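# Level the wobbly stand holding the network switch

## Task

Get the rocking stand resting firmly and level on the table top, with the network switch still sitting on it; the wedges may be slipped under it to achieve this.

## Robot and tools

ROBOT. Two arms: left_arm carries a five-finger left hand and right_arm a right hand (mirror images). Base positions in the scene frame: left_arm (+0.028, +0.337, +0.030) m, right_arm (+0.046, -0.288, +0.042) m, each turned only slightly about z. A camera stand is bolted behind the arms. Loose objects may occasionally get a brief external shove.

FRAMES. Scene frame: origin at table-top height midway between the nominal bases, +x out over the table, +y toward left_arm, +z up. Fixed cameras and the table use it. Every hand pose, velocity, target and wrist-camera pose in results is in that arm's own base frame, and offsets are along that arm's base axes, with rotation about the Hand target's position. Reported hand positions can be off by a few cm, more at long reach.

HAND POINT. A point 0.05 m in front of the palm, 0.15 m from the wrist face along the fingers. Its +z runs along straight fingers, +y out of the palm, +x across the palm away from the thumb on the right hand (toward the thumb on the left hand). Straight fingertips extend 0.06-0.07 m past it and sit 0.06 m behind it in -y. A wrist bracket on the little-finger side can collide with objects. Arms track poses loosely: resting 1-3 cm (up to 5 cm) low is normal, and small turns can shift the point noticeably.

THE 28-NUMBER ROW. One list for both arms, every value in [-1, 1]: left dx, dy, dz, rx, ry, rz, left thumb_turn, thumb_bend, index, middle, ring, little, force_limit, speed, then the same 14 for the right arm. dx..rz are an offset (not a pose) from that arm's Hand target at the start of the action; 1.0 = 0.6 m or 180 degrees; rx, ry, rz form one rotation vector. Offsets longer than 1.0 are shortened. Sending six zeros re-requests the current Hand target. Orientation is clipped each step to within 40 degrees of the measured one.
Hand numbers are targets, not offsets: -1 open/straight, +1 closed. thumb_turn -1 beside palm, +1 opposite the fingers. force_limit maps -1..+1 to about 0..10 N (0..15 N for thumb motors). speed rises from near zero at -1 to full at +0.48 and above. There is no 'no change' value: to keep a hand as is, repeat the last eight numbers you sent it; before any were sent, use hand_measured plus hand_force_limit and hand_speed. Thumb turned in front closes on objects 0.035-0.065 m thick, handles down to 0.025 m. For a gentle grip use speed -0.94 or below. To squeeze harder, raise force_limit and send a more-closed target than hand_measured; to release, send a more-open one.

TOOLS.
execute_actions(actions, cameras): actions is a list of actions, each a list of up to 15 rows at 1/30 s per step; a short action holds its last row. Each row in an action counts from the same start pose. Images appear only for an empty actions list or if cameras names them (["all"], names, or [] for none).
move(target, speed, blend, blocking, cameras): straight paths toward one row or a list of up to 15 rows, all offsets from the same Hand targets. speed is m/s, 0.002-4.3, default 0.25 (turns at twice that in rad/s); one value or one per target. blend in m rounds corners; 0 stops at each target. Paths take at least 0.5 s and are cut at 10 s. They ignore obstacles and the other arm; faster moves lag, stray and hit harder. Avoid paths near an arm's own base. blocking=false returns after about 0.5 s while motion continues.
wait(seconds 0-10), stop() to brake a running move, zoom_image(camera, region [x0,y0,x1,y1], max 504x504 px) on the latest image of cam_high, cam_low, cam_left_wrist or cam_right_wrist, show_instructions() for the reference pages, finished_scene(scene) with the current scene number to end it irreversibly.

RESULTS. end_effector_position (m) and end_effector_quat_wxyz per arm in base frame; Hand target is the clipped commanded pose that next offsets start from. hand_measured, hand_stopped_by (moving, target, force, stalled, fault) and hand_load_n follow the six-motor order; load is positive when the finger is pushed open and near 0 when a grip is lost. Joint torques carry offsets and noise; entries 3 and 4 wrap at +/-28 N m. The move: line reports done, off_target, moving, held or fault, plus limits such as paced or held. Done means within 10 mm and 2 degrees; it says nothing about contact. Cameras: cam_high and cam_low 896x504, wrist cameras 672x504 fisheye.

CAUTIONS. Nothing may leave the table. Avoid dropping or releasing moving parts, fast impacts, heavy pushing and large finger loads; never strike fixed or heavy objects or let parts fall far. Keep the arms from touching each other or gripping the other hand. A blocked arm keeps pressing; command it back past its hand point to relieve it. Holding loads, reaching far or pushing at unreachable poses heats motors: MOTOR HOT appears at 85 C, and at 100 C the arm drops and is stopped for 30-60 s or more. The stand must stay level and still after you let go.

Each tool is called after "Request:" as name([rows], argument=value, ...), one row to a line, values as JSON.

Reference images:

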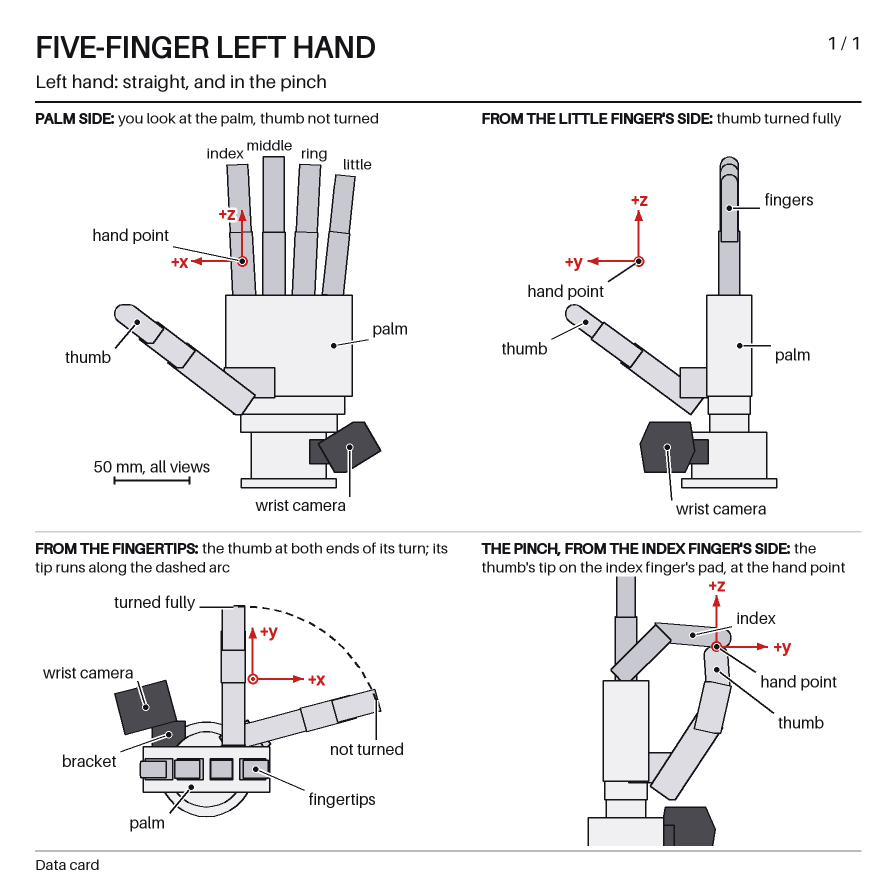

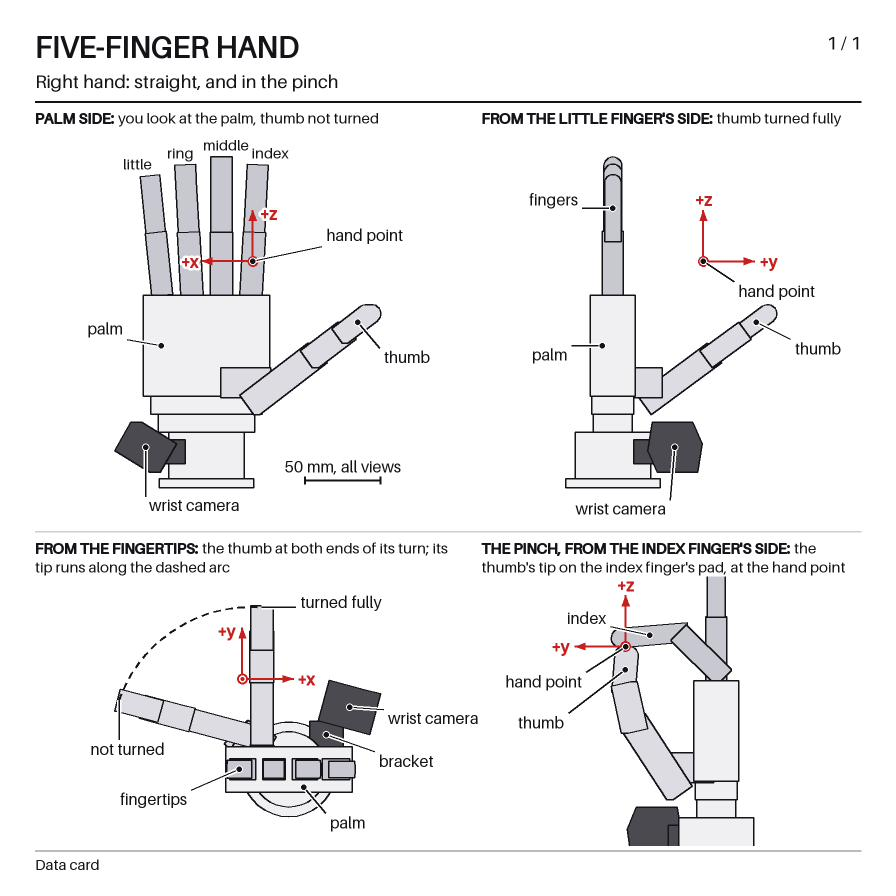

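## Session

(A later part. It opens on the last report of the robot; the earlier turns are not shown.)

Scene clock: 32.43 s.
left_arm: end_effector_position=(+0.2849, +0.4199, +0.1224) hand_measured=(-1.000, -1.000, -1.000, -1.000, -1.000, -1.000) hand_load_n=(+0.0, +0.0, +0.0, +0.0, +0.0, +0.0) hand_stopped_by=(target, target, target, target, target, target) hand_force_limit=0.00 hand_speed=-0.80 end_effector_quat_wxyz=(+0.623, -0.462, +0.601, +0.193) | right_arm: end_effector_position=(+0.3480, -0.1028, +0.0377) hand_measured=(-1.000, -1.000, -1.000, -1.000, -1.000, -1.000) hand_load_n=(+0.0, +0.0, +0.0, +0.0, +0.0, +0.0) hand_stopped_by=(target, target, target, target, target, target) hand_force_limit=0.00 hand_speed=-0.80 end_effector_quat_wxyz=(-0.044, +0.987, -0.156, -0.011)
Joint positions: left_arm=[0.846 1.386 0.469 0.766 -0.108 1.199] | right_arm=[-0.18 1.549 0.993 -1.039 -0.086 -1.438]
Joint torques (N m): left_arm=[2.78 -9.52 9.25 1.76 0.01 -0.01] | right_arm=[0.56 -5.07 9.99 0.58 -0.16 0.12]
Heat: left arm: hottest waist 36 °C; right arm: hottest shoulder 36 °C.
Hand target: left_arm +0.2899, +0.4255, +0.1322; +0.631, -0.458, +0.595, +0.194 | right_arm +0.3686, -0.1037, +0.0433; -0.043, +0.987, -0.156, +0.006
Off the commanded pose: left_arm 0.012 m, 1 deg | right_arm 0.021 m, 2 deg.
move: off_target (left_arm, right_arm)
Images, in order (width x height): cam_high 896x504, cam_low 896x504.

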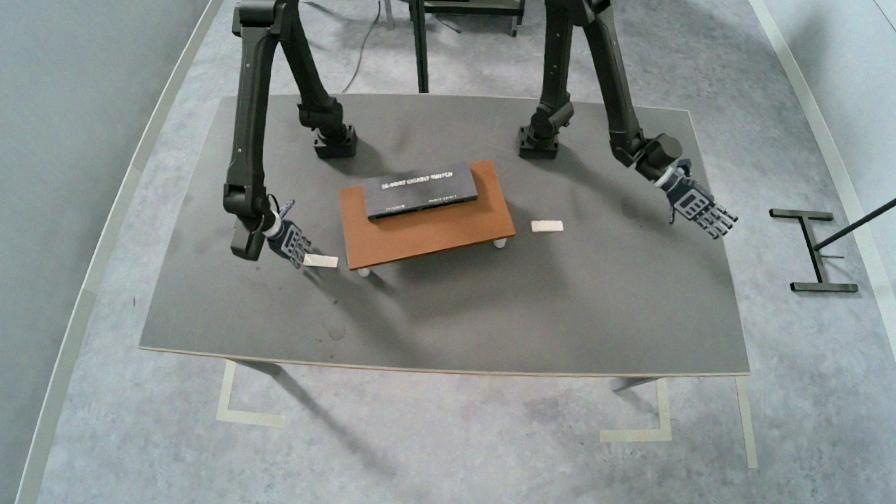

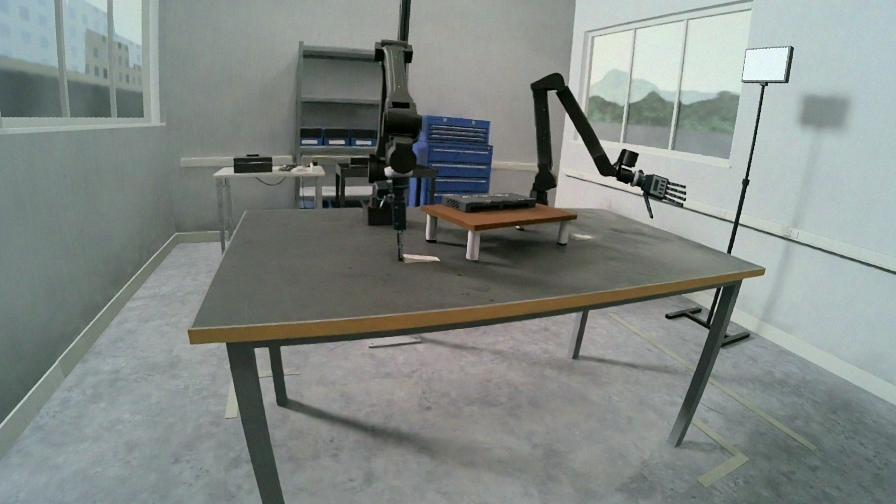

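Request:
move([
  [0,0,0,0,0,0,-1,-1,-1,-1,-1,-1,0,-0.8,-0.03,-0.0253,0.005,0,0,0,-1,-1,-1,-1,-1,-1,0,-0.8],
  [0,0,0,0,0,0,-1,-1,-1,-1,-1,-1,0,-0.8,0.01,-0.0253,0.005,0,0,0,-1,-1,-1,-1,-1,-1,0,-0.8],
], speed=0.1)

Scene clock: 34.27 s.
left_arm: end_effector_position=(+0.2849, +0.4199, +0.1224) hand_measured=(-1.000, -1.000, -1.000, -1.000, -1.000, -1.000) hand_load_n=(+0.0, +0.0, +0.0, +0.0, +0.0, +0.0) hand_stopped_by=(target, target, target, target, target, target) hand_force_limit=0.00 hand_speed=-0.80 end_effector_quat_wxyz=(+0.623, -0.462, +0.601, +0.193) | right_arm: end_effector_position=(+0.3564, -0.1182, +0.0383) hand_measured=(-1.000, -1.000, -1.000, -1.000, -1.000, -1.000) hand_load_n=(+0.0, +0.0, +0.0, +0.0, +0.0, +0.0) hand_stopped_by=(target, target, target, target, target, target) hand_force_limit=0.00 hand_speed=-0.80 end_effector_quat_wxyz=(-0.044, +0.986, -0.160, -0.007)
Joint positions: left_arm=[0.846 1.386 0.469 0.766 -0.108 1.199] | right_arm=[-0.214 1.571 1.022 -1.041 -0.087 -1.464]
Joint torques (N m): left_arm=[2.61 -8.64 9.21 1.48 0.04 -0.02] | right_arm=[0.5 -5.71 10.19 0.1 -0.08 0.05]
Heat: left arm: hottest waist 36 °C; right arm: hottest shoulder 36 °C.
Hand target: left_arm +0.2899, +0.4255, +0.1322; +0.631, -0.458, +0.595, +0.194 | right_arm +0.3746, -0.1189, +0.0464; -0.043, +0.987, -0.156, +0.006
Off the commanded pose: left_arm 0.012 m, 1 deg | right_arm 0.020 m, 2 deg.
move: off_target (left_arm, right_arm)

Request:
move([
  [0,0,0,0,0,0,-1,-1,-1,-1,-1,-1,0,-0.8,0.012,0,0,0,0,0,-1,-1,-1,-1,-1,-1,0,-0.8],
  [0,0,0,0,0,0,-1,-1,-1,-1,-1,-1,0,-0.8,0.032,0.067,0,0,0,0,-1,-1,-1,-1,-1,-1,0,-0.8],
], speed=0.06, cameras=["cam_high","cam_low"])

Request:
zoom_image(camera="cam_high", region=[250, 210, 400, 300])

Request:
zoom_image(camera="cam_low", region=[360, 200, 490, 280])

Scene clock: 36.80 s.
left_arm: end_effector_position=(+0.2849, +0.4199, +0.1224) hand_measured=(-1.000, -1.000, -1.000, -1.000, -1.000, -1.000) hand_load_n=(+0.0, +0.0, +0.0, +0.0, +0.0, -0.5) hand_stopped_by=(target, target, target, target, target, target) hand_force_limit=0.00 hand_speed=-0.80 end_effector_quat_wxyz=(+0.623, -0.462, +0.601, +0.193) | right_arm: end_effector_position=(+0.3754, -0.0787, +0.0388) hand_measured=(-1.000, -1.000, -1.000, -1.000, -1.000, -1.000) hand_load_n=(+0.0, +0.0, +0.0, +0.0, +0.0, +0.0) hand_stopped_by=(target, target, target, target, target, target) hand_force_limit=0.00 hand_speed=-0.80 end_effector_quat_wxyz=(-0.043, +0.987, -0.155, -0.008)
Joint positions: left_arm=[0.846 1.386 0.469 0.766 -0.108 1.199] | right_arm=[-0.112 1.597 1.056 -1.041 -0.087 -1.372]
Joint torques (N m): left_arm=[2.84 -9.35 9.17 1.81 0.03 0.04] | right_arm=[0.62 -6.18 10.32 0.21 -0.09 0.16]
Heat: left arm: hottest waist 36 °C; right arm: hottest shoulder 36 °C.
Hand target: left_arm +0.2899, +0.4255, +0.1322; +0.631, -0.458, +0.595, +0.194 | right_arm +0.3938, -0.0787, +0.0463; -0.043, +0.987, -0.156, +0.006
Off the commanded pose: left_arm 0.012 m, 1 deg | right_arm 0.020 m, 2 deg.
move: off_target (left_arm, right_arm)
Images, in order (width x height): cam_high 896x504, cam_low 896x504.

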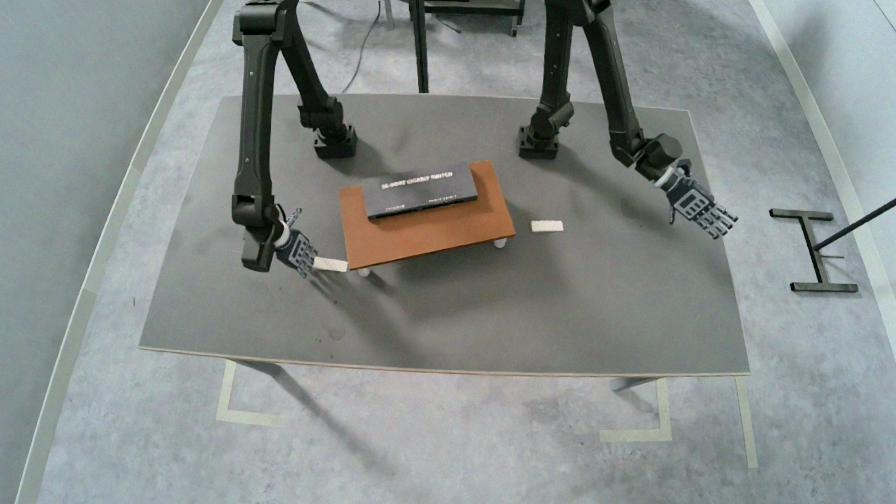

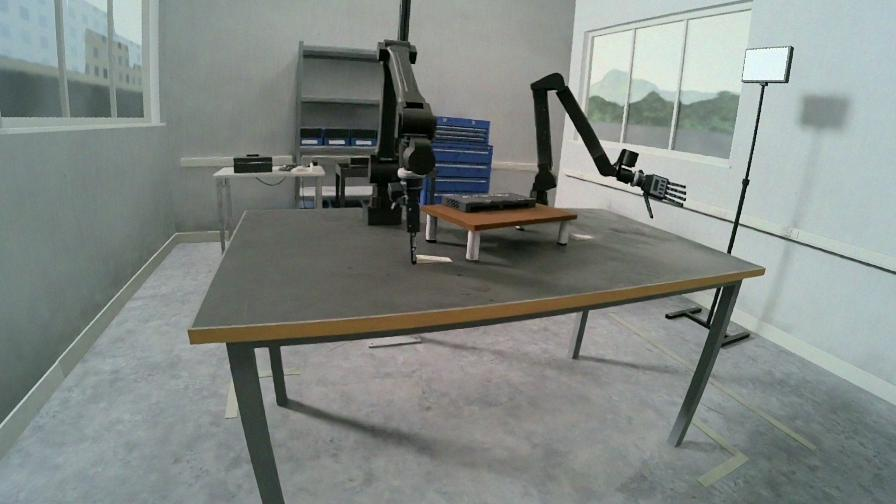

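Scaled by 3.360 from the camera's 896x504 image, which has a finer 1280x720 frame.

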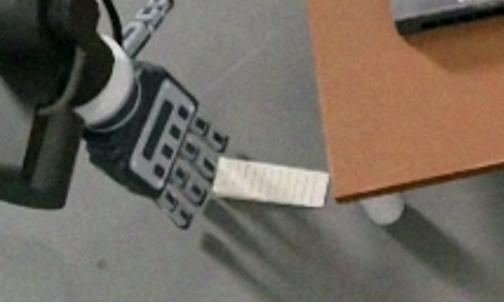

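Scaled by 3.877 from the camera's 896x504 image, which has a finer 1280x720 frame.

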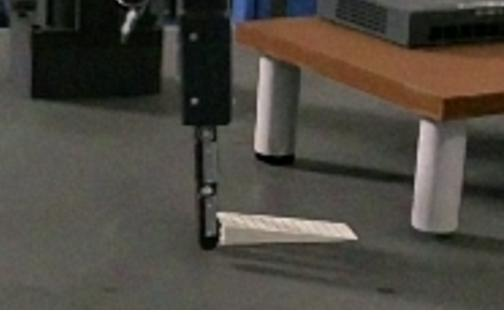

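Request:
move(target=[0,0,0,0,0,0,-1,-1,-1,-1,-1,-1,0,-0.8,-0.0165,-0.0125,0,0,0,0,-1,-1,-1,-1,-1,-1,0,-0.8], speed=0.06)

Scene clock: 39.57 s.
left_arm: end_effector_position=(+0.2849, +0.4199, +0.1224) hand_measured=(-1.000, -1.000, -1.000, -1.000, -1.000, -1.000) hand_load_n=(+0.0, +0.0, +0.0, +0.0, +0.0, +0.0) hand_stopped_by=(target, target, target, target, target, target) hand_force_limit=0.00 hand_speed=-0.80 end_effector_quat_wxyz=(+0.623, -0.462, +0.601, +0.193) | right_arm: end_effector_position=(+0.3749, -0.0815, +0.0388) hand_measured=(-1.000, -1.000, -1.000, -1.000, -1.000, -1.000) hand_load_n=(+0.0, +0.0, +0.0, +0.0, +0.0, +0.0) hand_stopped_by=(target, target, target, target, target, target) hand_force_limit=0.00 hand_speed=-0.80 end_effector_quat_wxyz=(-0.043, +0.987, -0.157, -0.007)
Joint positions: left_arm=[0.846 1.386 0.469 0.766 -0.108 1.199] | right_arm=[-0.119 1.597 1.056 -1.041 -0.087 -1.374]
Joint torques (N m): left_arm=[2.55 -9.47 9.44 1.84 -0.09 0] | right_arm=[-0.5 -7.82 8.23 0.28 -0.09 -0.07]
Heat: left arm: hottest waist 36 °C; right arm: hottest shoulder 36 °C.
Hand target: left_arm +0.2899, +0.4255, +0.1322; +0.631, -0.458, +0.595, +0.194 | right_arm +0.3839, -0.0862, +0.0463; -0.043, +0.987, -0.156, +0.006
Off the commanded pose: left_arm 0.012 m, 1 deg | right_arm 0.013 m, 2 deg.
move: off_target (left_arm, right_arm)

Request:
move(target=[0,0,0,0,0,0,-1,-1,-1,-1,-1,-1,0,-0.8,-0.04,-0.012,0,0,0,0,-1,-1,-1,-1,-1,-1,0,-0.8], speed=0.06)

Scene clock: 40.80 s.
left_arm: end_effector_position=(+0.2849, +0.4199, +0.1224) hand_measured=(-1.000, -1.000, -1.000, -1.000, -1.000, -1.000) hand_load_n=(+0.0, +0.0, +0.0, +0.0, +0.0, +0.0) hand_stopped_by=(target, target, target, target, target, target) hand_force_limit=0.00 hand_speed=-0.80 end_effector_quat_wxyz=(+0.623, -0.462, +0.601, +0.193) | right_arm: end_effector_position=(+0.3566, -0.0900, +0.0417) hand_measured=(-1.000, -1.000, -1.000, -1.000, -1.000, -1.000) hand_load_n=(+0.0, +0.0, +0.0, +0.0, +0.0, +0.0) hand_stopped_by=(target, target, target, target, target, target) hand_force_limit=0.00 hand_speed=-0.80 end_effector_quat_wxyz=(-0.044, +0.986, -0.158, -0.006)
Joint positions: left_arm=[0.846 1.386 0.469 0.766 -0.108 1.199] | right_arm=[-0.146 1.551 1.009 -1.04 -0.087 -1.399]
Joint torques (N m): left_arm=[2.26 -8.82 9.28 1.57 0 -0.08] | right_arm=[-0.5 -7.94 6.76 0.57 -0.09 -0.04]
Heat: left arm: hottest waist 36 °C; right arm: hottest shoulder 36 °C.
Hand target: left_arm +0.2899, +0.4255, +0.1322; +0.631, -0.458, +0.595, +0.194 | right_arm +0.3600, -0.0934, +0.0463; -0.044, +0.987, -0.156, +0.006
Off the commanded pose: left_arm 0.012 m, 1 deg | right_arm 0.007 m, 1 deg.
move: off_target (left_arm)

Request:
move([
  [0,0,0,0,0,0,-1,-1,-1,-1,-1,-1,0,-0.8,0.0367,0,0,0,0,0,-1,-1,-1,-1,-1,-1,0,-0.8],
  [0,0,0,0,0,0,-1,-1,-1,-1,-1,-1,0,-0.8,0.06,0.0757,0,0,0,0,-1,-1,-1,-1,-1,-1,0,-0.8],
], speed=0.06, cameras=["cam_high","cam_low"])

Request:
zoom_image(camera="cam_high", region=[250, 210, 400, 300])

Request:
zoom_image(camera="cam_low", region=[360, 200, 490, 280])

Scene clock: 43.73 s.
left_arm: end_effector_position=(+0.2849, +0.4199, +0.1224) hand_measured=(-1.000, -1.000, -1.000, -1.000, -1.000, -1.000) hand_load_n=(+0.0, +0.0, -0.5, +0.0, +0.0, +0.0) hand_stopped_by=(target, target, target, target, target, target) hand_force_limit=0.00 hand_speed=-0.80 end_effector_quat_wxyz=(+0.623, -0.462, +0.601, +0.193) | right_arm: end_effector_position=(+0.3754, -0.0491, +0.0392) hand_measured=(-1.000, -1.000, -1.000, -1.000, -1.000, -1.000) hand_load_n=(+0.0, +0.0, +0.0, +0.0, +0.0, +0.0) hand_stopped_by=(target, target, target, target, target, target) hand_force_limit=0.00 hand_speed=-0.80 end_effector_quat_wxyz=(-0.042, +0.987, -0.155, -0.012)
Joint positions: left_arm=[0.846 1.386 0.469 0.766 -0.108 1.199] | right_arm=[-0.042 1.596 1.054 -1.042 -0.086 -1.302]
Joint torques (N m): left_arm=[2.84 -9.23 9.32 1.59 -0.03 -0.02] | right_arm=[0.56 -6.36 10.32 0.42 -0.07 0.13]
Heat: left arm: hottest waist 36 °C; right arm: hottest shoulder 36 °C.
Hand target: left_arm +0.2899, +0.4255, +0.1322; +0.631, -0.458, +0.595, +0.194 | right_arm +0.3960, -0.0480, +0.0463; -0.043, +0.987, -0.156, +0.006
Off the commanded pose: left_arm 0.012 m, 1 deg | right_arm 0.022 m, 2 deg.
move: off_target (left_arm, right_arm)
Images, in order (width x height): cam_high 896x504, cam_low 896x504.

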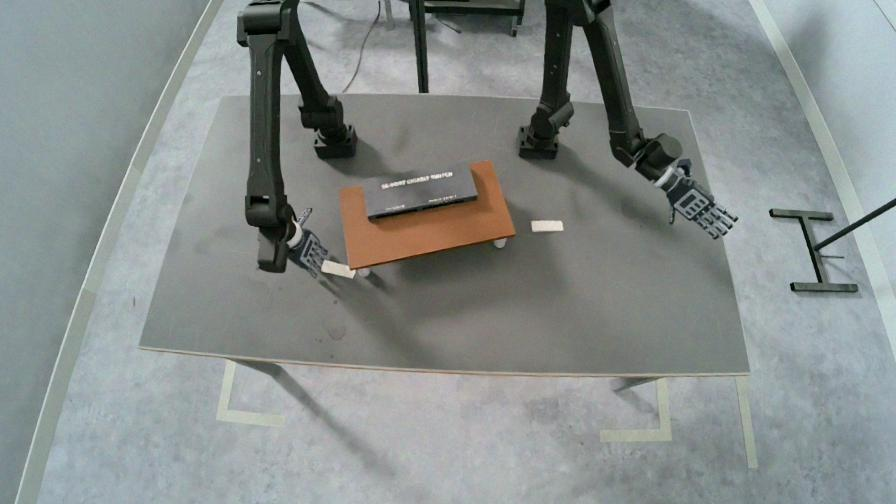

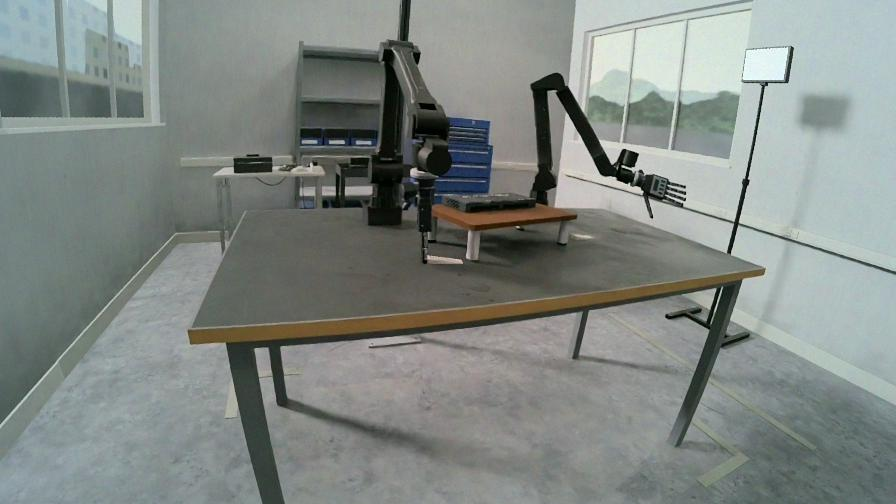

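Scaled by 3.360 from the camera's 896x504 image, which has a finer 1280x720 frame.

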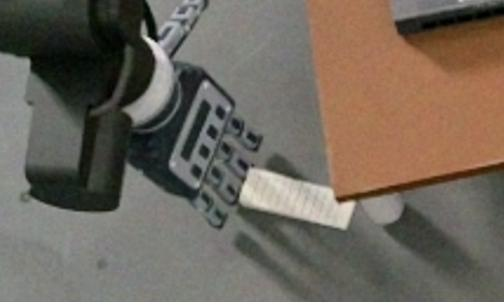

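Scaled by 3.877 from the camera's 896x504 image, which has a finer 1280x720 frame.

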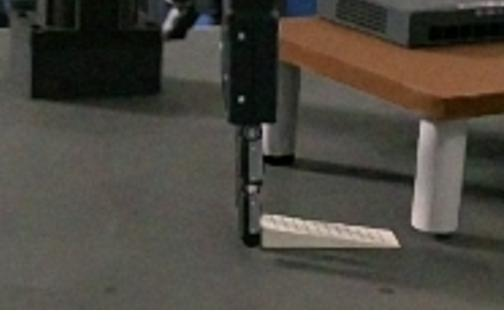

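Request:
move(target=[0,0,0,0,0,0,-1,-1,-1,-1,-1,-1,0,-0.8,0.005,0.0417,0,0,0,0,-1,-1,-1,-1,-1,-1,0,-0.8], speed=0.06, cameras=["cam_high","cam_low"])

Request:
zoom_image(camera="cam_high", region=[270, 220, 400, 300])

Request:
zoom_image(camera="cam_low", region=[410, 210, 490, 270])

Scene clock: 47.77 s.
left_arm: end_effector_position=(+0.2849, +0.4199, +0.1224) hand_measured=(-1.000, -1.000, -1.000, -1.000, -1.000, -1.000) hand_load_n=(+0.0, +0.0, +0.0, +0.0, +0.0, +0.0) hand_stopped_by=(target, target, target, target, target, target) hand_force_limit=0.00 hand_speed=-0.80 end_effector_quat_wxyz=(+0.623, -0.462, +0.601, +0.193) | right_arm: end_effector_position=(+0.3775, -0.0250, +0.0395) hand_measured=(-1.000, -1.000, -1.000, -1.000, -1.000, -1.000) hand_load_n=(+0.0, +0.0, +0.0, +0.0, +0.0, +0.0) hand_stopped_by=(target, target, target, target, target, target) hand_force_limit=0.00 hand_speed=-0.80 end_effector_quat_wxyz=(-0.041, +0.987, -0.155, -0.013)
Joint positions: left_arm=[0.846 1.386 0.469 0.766 -0.108 1.199] | right_arm=[0.016 1.601 1.061 -1.042 -0.085 -1.245]
Joint torques (N m): left_arm=[3.02 -9.64 8.98 1.66 0.07 -0.01] | right_arm=[0.32 -6.18 10.37 0.58 -0.06 0.1]
Heat: left arm: hottest waist 36 °C; right arm: hottest shoulder 36 °C.
Hand target: left_arm +0.2899, +0.4255, +0.1322; +0.631, -0.458, +0.595, +0.194 | right_arm +0.3990, -0.0229, +0.0462; -0.043, +0.987, -0.156, +0.006
Off the commanded pose: left_arm 0.012 m, 1 deg | right_arm 0.023 m, 2 deg.
move: off_target (left_arm, right_arm)
Images, in order (width x height): cam_high 896x504, cam_low 896x504.

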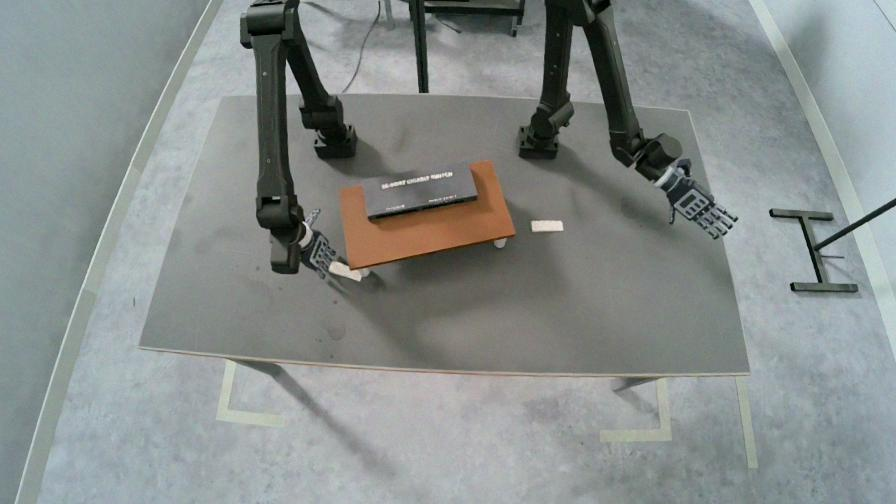

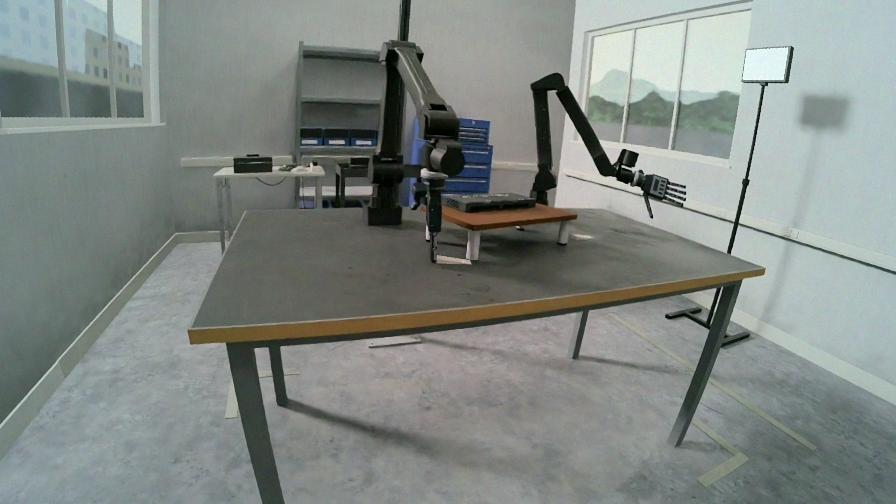

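Scaled by 3.877 from the camera's 896x504 image, which has a finer 1280x720 frame.

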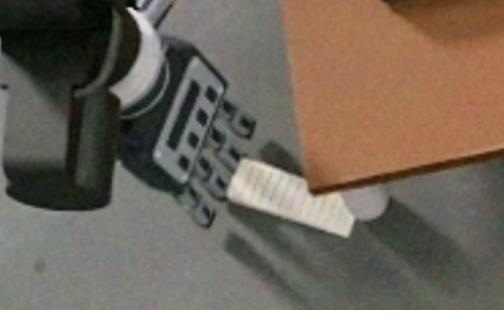

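Scaled by 6.300 from the camera's 896x504 image, which has a finer 1280x720 frame.

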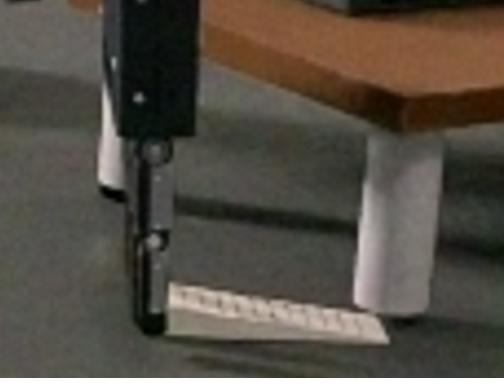

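Request:
move([
  [0,0,0,0,0,0,-1,-1,-1,-1,-1,-1,0,-0.8,0,-0.03,0,0,0,0,-1,-1,-1,-1,-1,-1,0,-0.8],
  [0,0,0,0,0,0,-1,-1,-1,-1,-1,-1,0,-0.8,0.015,-0.034,0.003,0,0,0.0555,-1,-1,-1,-1,-1,-1,0,-0.8],
], speed=0.08, cameras=["cam_high","cam_low"])

Request:
zoom_image(camera="cam_high", region=[270, 220, 400, 300])

Request:
zoom_image(camera="cam_low", region=[410, 210, 490, 270])

Scene clock: 53.33 s.
left_arm: end_effector_position=(+0.2849, +0.4199, +0.1224) hand_measured=(-1.000, -1.000, -1.000, -1.000, -1.000, -1.000) hand_load_n=(+0.0, +0.0, +0.0, +0.0, +0.0, +0.0) hand_stopped_by=(target, target, target, target, target, target) hand_force_limit=0.00 hand_speed=-0.80 end_effector_quat_wxyz=(+0.623, -0.462, +0.601, +0.193) | right_arm: end_effector_position=(+0.3902, -0.0453, +0.0394) hand_measured=(-1.000, -1.000, -1.000, -1.000, -1.000, -1.000) hand_load_n=(+0.0, +0.0, +0.0, +0.0, +0.0, +0.0) hand_stopped_by=(target, target, target, target, target, target) hand_force_limit=0.00 hand_speed=-0.80 end_effector_quat_wxyz=(-0.042, +0.996, -0.077, -0.008)
Joint positions: left_arm=[0.846 1.386 0.469 0.766 -0.108 1.199] | right_arm=[-0.016 1.61 1.074 -1.046 -0.085 -1.432]
Joint torques (N m): left_arm=[3.02 -9.11 9.06 1.81 -0.02 0] | right_arm=[0.21 -6.36 10.52 -0.08 -0.16 -0.08]
Heat: left arm: hottest waist 36 °C; right arm: hottest shoulder 36 °C.
Hand target: left_arm +0.2899, +0.4255, +0.1322; +0.631, -0.458, +0.595, +0.194 | right_arm +0.4080, -0.0433, +0.0482; -0.044, +0.997, -0.070, +0.003
Off the commanded pose: left_arm 0.012 m, 1 deg | right_arm 0.020 m, 2 deg.
move: off_target (left_arm, right_arm)
Images, in order (width x height): cam_high 896x504, cam_low 896x504.

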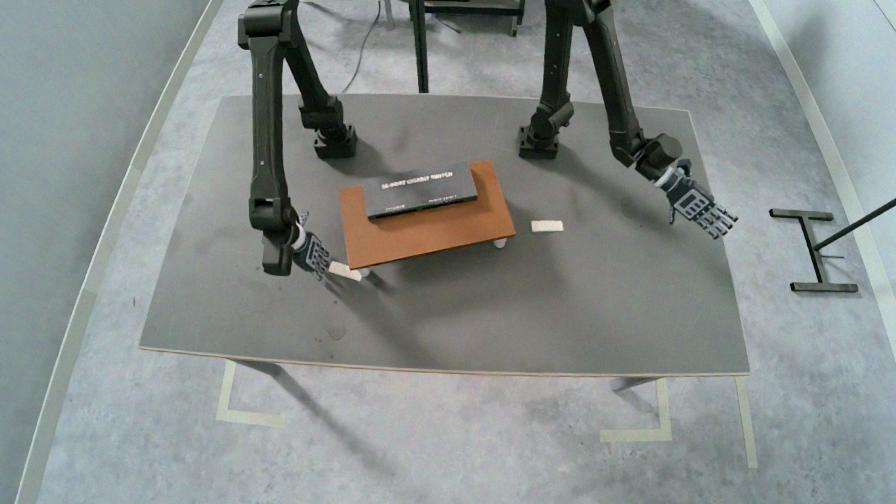

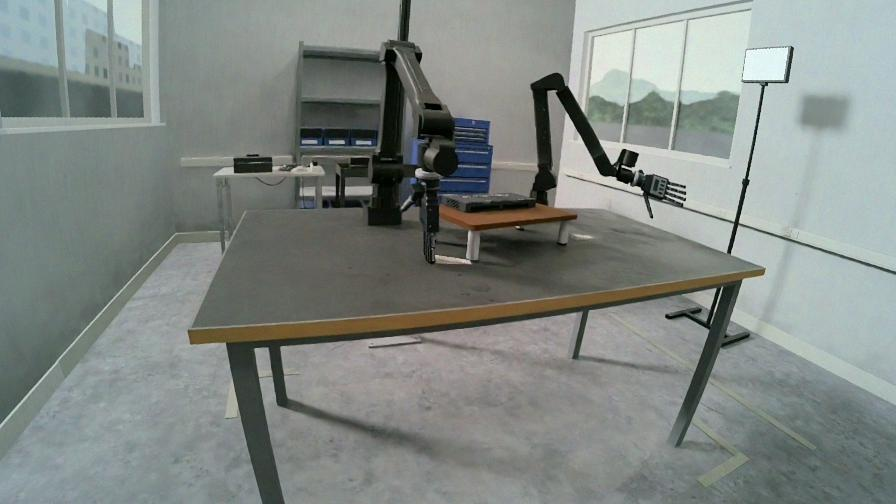

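Scaled by 3.877 from the camera's 896x504 image, which has a finer 1280x720 frame.

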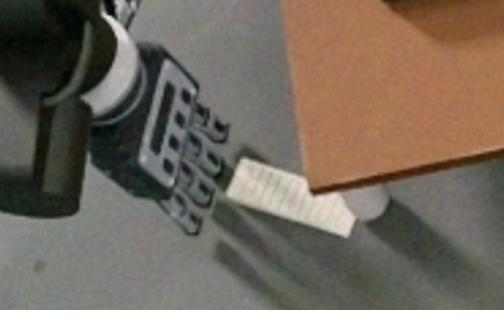

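Scaled by 6.300 from the camera's 896x504 image, which has a finer 1280x720 frame.

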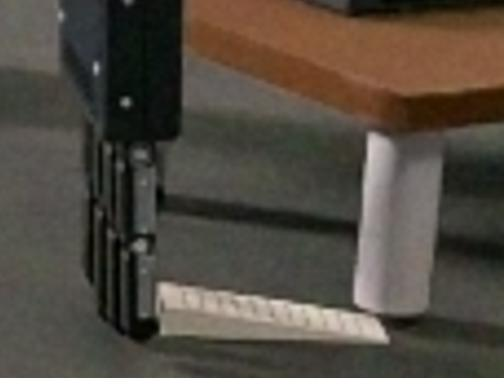

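Request:
move(target=[0,0,0,0,0,0,-1,-1,-1,-1,-1,-1,0,-0.8,0.002,0.0567,0,0,0,0,-1,-1,-1,-1,-1,-1,0,-0.8], speed=0.06, cameras=["cam_high","cam_low"])

Request:
zoom_image(camera="cam_high", region=[270, 220, 400, 300])

Request:
zoom_image(camera="cam_low", region=[410, 210, 490, 270])

Scene clock: 55.17 s.
left_arm: end_effector_position=(+0.2849, +0.4199, +0.1224) hand_measured=(-1.000, -1.000, -1.000, -1.000, -1.000, -1.000) hand_load_n=(+0.0, +0.0, +0.0, +0.0, +0.0, +0.0) hand_stopped_by=(target, target, target, target, target, target) hand_force_limit=0.00 hand_speed=-0.80 end_effector_quat_wxyz=(+0.623, -0.462, +0.601, +0.193) | right_arm: end_effector_position=(+0.3914, -0.0123, +0.0396) hand_measured=(-1.000, -1.000, -1.000, -1.000, -1.000, -1.000) hand_load_n=(+0.0, +0.0, +0.0, +0.0, +0.0, +0.0) hand_stopped_by=(target, target, target, target, target, target) hand_force_limit=0.00 hand_speed=-0.80 end_effector_quat_wxyz=(-0.042, +0.997, -0.068, -0.011)
Joint positions: left_arm=[0.846 1.386 0.469 0.766 -0.108 1.199] | right_arm=[0.062 1.614 1.079 -1.046 -0.086 -1.374]
Joint torques (N m): left_arm=[2.78 -8.59 9.28 1.73 0.03 0.02] | right_arm=[0.09 -6.77 10.4 0.03 -0.15 0.15]
Heat: left arm: hottest waist 36 °C; right arm: hottest shoulder 36 °C.
Hand target: left_arm +0.2899, +0.4255, +0.1322; +0.631, -0.458, +0.595, +0.194 | right_arm +0.4091, -0.0092, +0.0481; -0.044, +0.997, -0.070, +0.002
Off the commanded pose: left_arm 0.012 m, 1 deg | right_arm 0.020 m, 2 deg.
move: off_target (left_arm, right_arm)
Images, in order (width x height): cam_high 896x504, cam_low 896x504.

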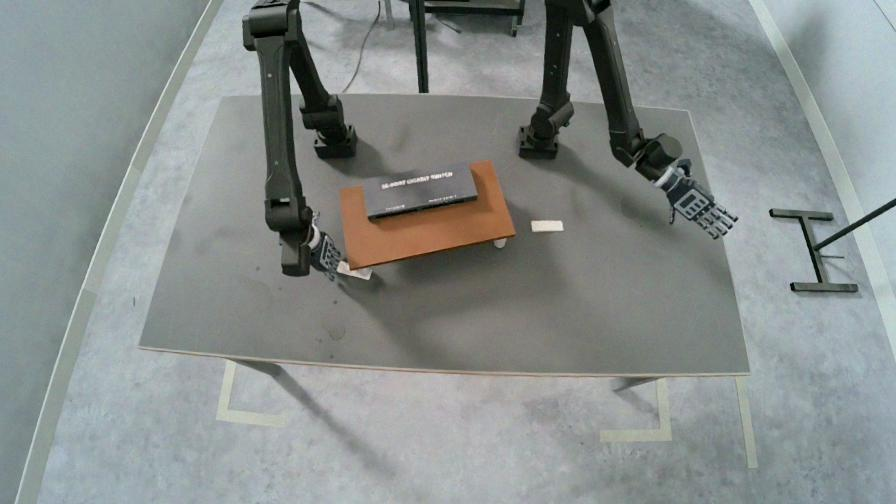

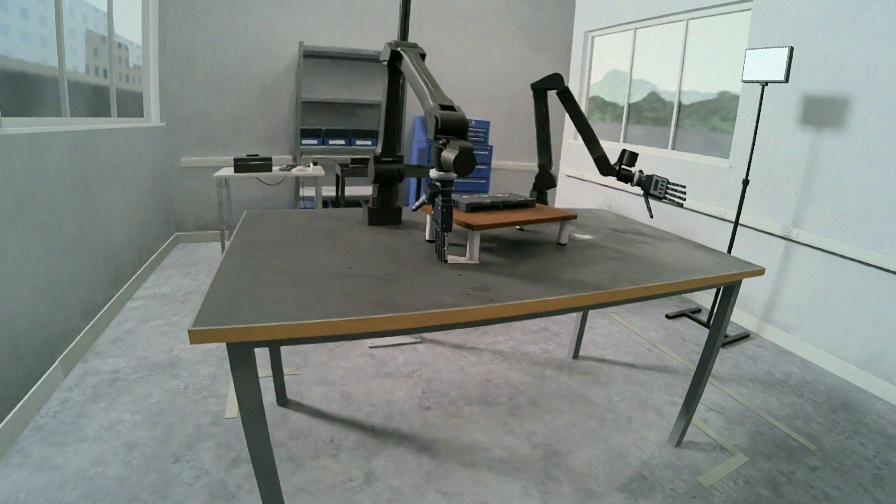

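Scaled by 3.877 from the camera's 896x504 image, which has a finer 1280x720 frame.

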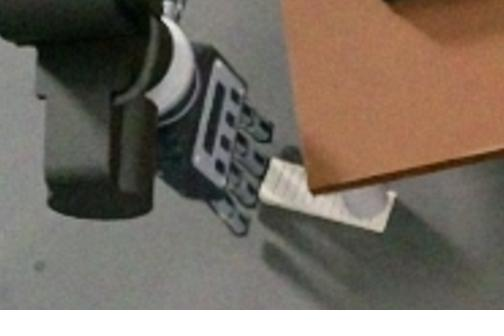

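Scaled by 6.300 from the camera's 896x504 image, which has a finer 1280x720 frame.

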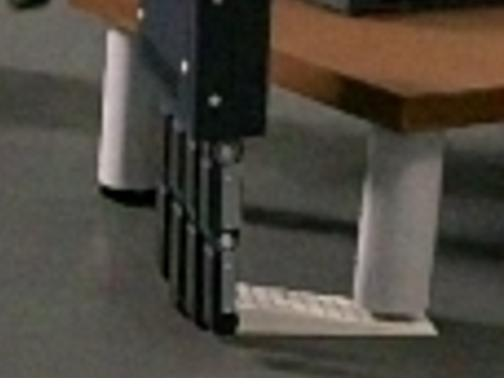

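Request:
move(target=[0,0,0,0,0,0,-1,-1,-1,-1,-1,-1,0,-0.8,0.002,0.0167,0,0,0,0,-1,-1,-1,-1,-1,-1,0,-0.8], speed=0.04, cameras=["cam_high","cam_low"])

Request:
zoom_image(camera="cam_high", region=[270, 220, 400, 300])

Request:
zoom_image(camera="cam_low", region=[430, 220, 490, 270])

Scene clock: 57.13 s.
left_arm: end_effector_position=(+0.2849, +0.4199, +0.1224) hand_measured=(-1.000, -1.000, -1.000, -1.000, -1.000, -1.000) hand_load_n=(+0.0, +0.0, +0.0, +0.0, +0.0, +0.0) hand_stopped_by=(target, target, target, target, target, target) hand_force_limit=0.00 hand_speed=-0.80 end_effector_quat_wxyz=(+0.623, -0.462, +0.601, +0.193) | right_arm: end_effector_position=(+0.3924, -0.0038, +0.0396) hand_measured=(-1.000, -1.000, -1.000, -1.000, -1.000, -1.000) hand_load_n=(+0.0, -0.5, +0.0, +0.0, +0.0, +0.0) hand_stopped_by=(target, target, target, target, target, target) hand_force_limit=0.00 hand_speed=-0.80 end_effector_quat_wxyz=(-0.042, +0.997, -0.069, -0.011)
Joint positions: left_arm=[0.846 1.386 0.469 0.766 -0.108 1.199] | right_arm=[0.081 1.619 1.085 -1.046 -0.086 -1.351]
Joint torques (N m): left_arm=[2.84 -8.7 9.39 1.57 0.05 -0.04] | right_arm=[0.62 -6.83 10.48 0.16 -0.12 0.12]
Heat: left arm: hottest waist 36 °C; right arm: hottest shoulder 36 °C.
Hand target: left_arm +0.2899, +0.4255, +0.1322; +0.631, -0.458, +0.595, +0.194 | right_arm +0.4103, +0.0007, +0.0480; -0.044, +0.997, -0.070, +0.002
Off the commanded pose: left_arm 0.012 m, 1 deg | right_arm 0.020 m, 2 deg.
move: off_target (left_arm, right_arm)
Images, in order (width x height): cam_high 896x504, cam_low 896x504.

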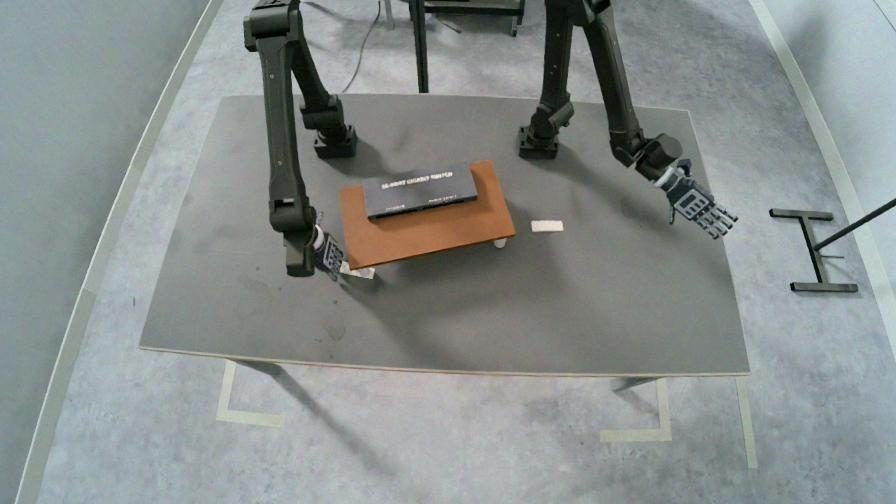

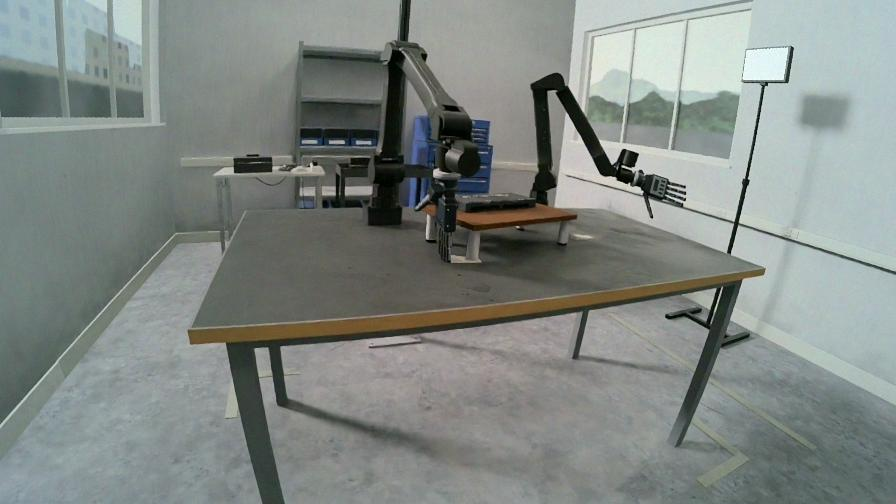

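Scaled by 3.877 from the camera's 896x504 image, which has a finer 1280x720 frame.

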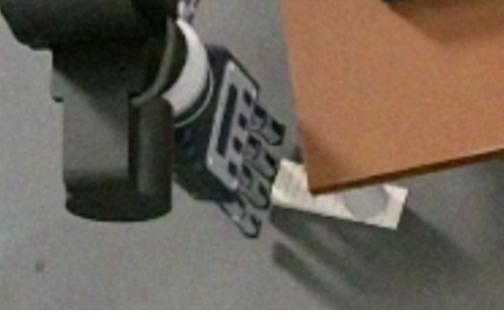

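Scaled by 8.400 from the camera's 896x504 image, which has a finer 1280x720 frame.

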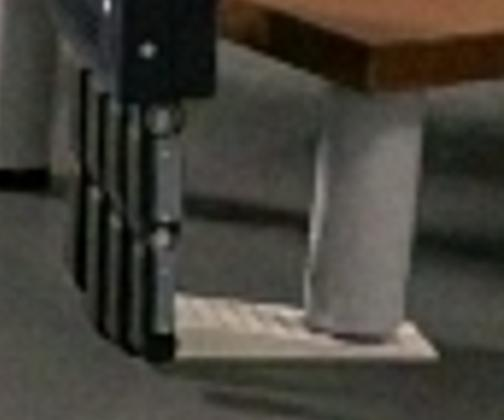

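Request:
move(target=[0,0,0,0,0,0,-1,-1,-1,-1,-1,-1,0,-0.8,0.002,0.0133,0,0,0,0,-1,-1,-1,-1,-1,-1,0,-0.8], speed=0.04, cameras=["cam_high","cam_low"])

Request:
zoom_image(camera="cam_high", region=[270, 220, 400, 300])

Request:
zoom_image(camera="cam_low", region=[430, 220, 490, 270])

Scene clock: 58.47 s.
left_arm: end_effector_position=(+0.2849, +0.4199, +0.1224) hand_measured=(-1.000, -1.000, -1.000, -1.000, -1.000, -1.000) hand_load_n=(+0.0, +0.0, +0.0, +0.0, +0.0, +0.0) hand_stopped_by=(target, target, target, target, target, target) hand_force_limit=0.00 hand_speed=-0.80 end_effector_quat_wxyz=(+0.623, -0.462, +0.601, +0.193) | right_arm: end_effector_position=(+0.3937, +0.0037, +0.0398) hand_measured=(-1.000, -1.000, -1.000, -1.000, -1.000, -1.000) hand_load_n=(+0.0, -0.5, +0.0, +0.0, +0.0, -0.5) hand_stopped_by=(target, target, target, target, target, target) hand_force_limit=0.00 hand_speed=-0.80 end_effector_quat_wxyz=(-0.042, +0.997, -0.069, -0.011)
Joint positions: left_arm=[0.846 1.386 0.469 0.766 -0.108 1.199] | right_arm=[0.098 1.623 1.09 -1.046 -0.086 -1.334]
Joint torques (N m): left_arm=[2.26 -8.64 9.2 1.72 0.12 -0.02] | right_arm=[0.44 -6.71 10.47 0.05 -0.11 0.14]
Heat: left arm: hottest waist 36 °C; right arm: hottest shoulder 36 °C.
Hand target: left_arm +0.2899, +0.4255, +0.1322; +0.631, -0.458, +0.595, +0.194 | right_arm +0.4116, +0.0087, +0.0482; -0.044, +0.997, -0.070, +0.003
Off the commanded pose: left_arm 0.012 m, 1 deg | right_arm 0.020 m, 2 deg.
move: off_target (left_arm, right_arm)
Images, in order (width x height): cam_high 896x504, cam_low 896x504.

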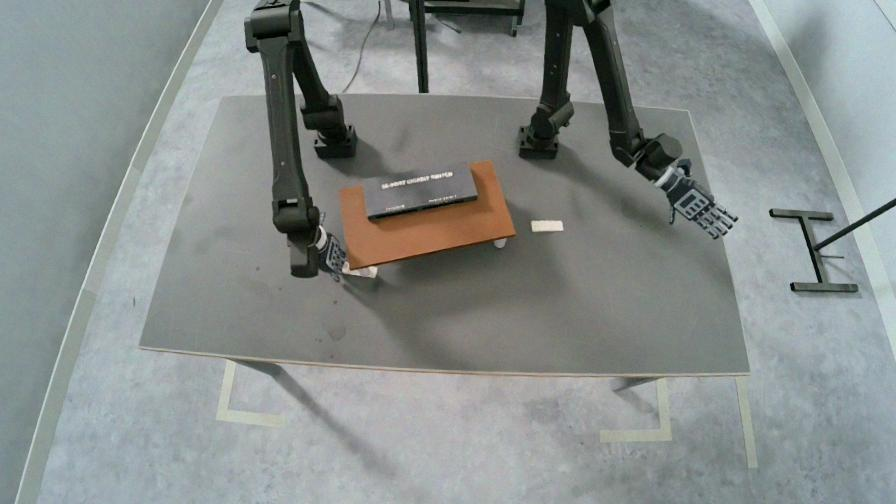

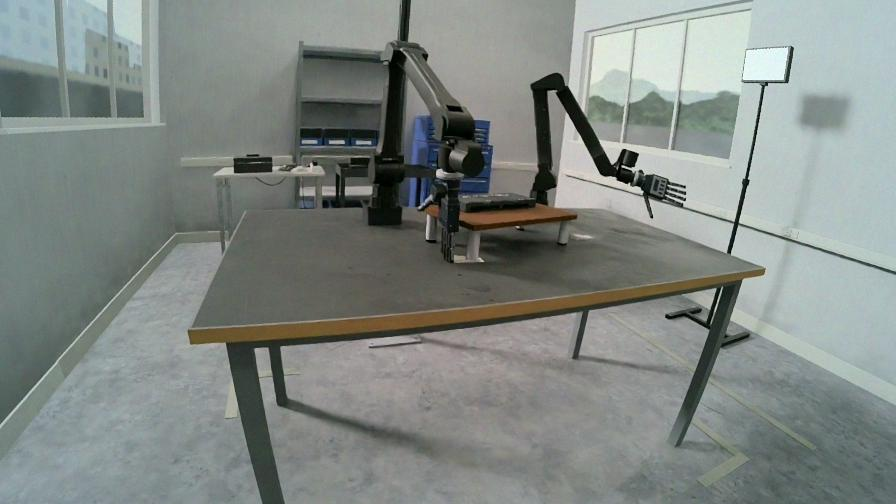

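Scaled by 3.877 from the camera's 896x504 image, which has a finer 1280x720 frame.

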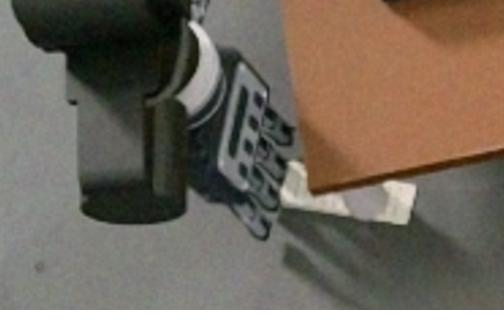

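Scaled by 8.400 from the camera's 896x504 image, which has a finer 1280x720 frame.

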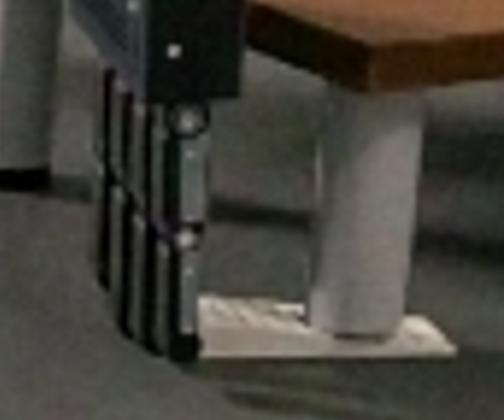

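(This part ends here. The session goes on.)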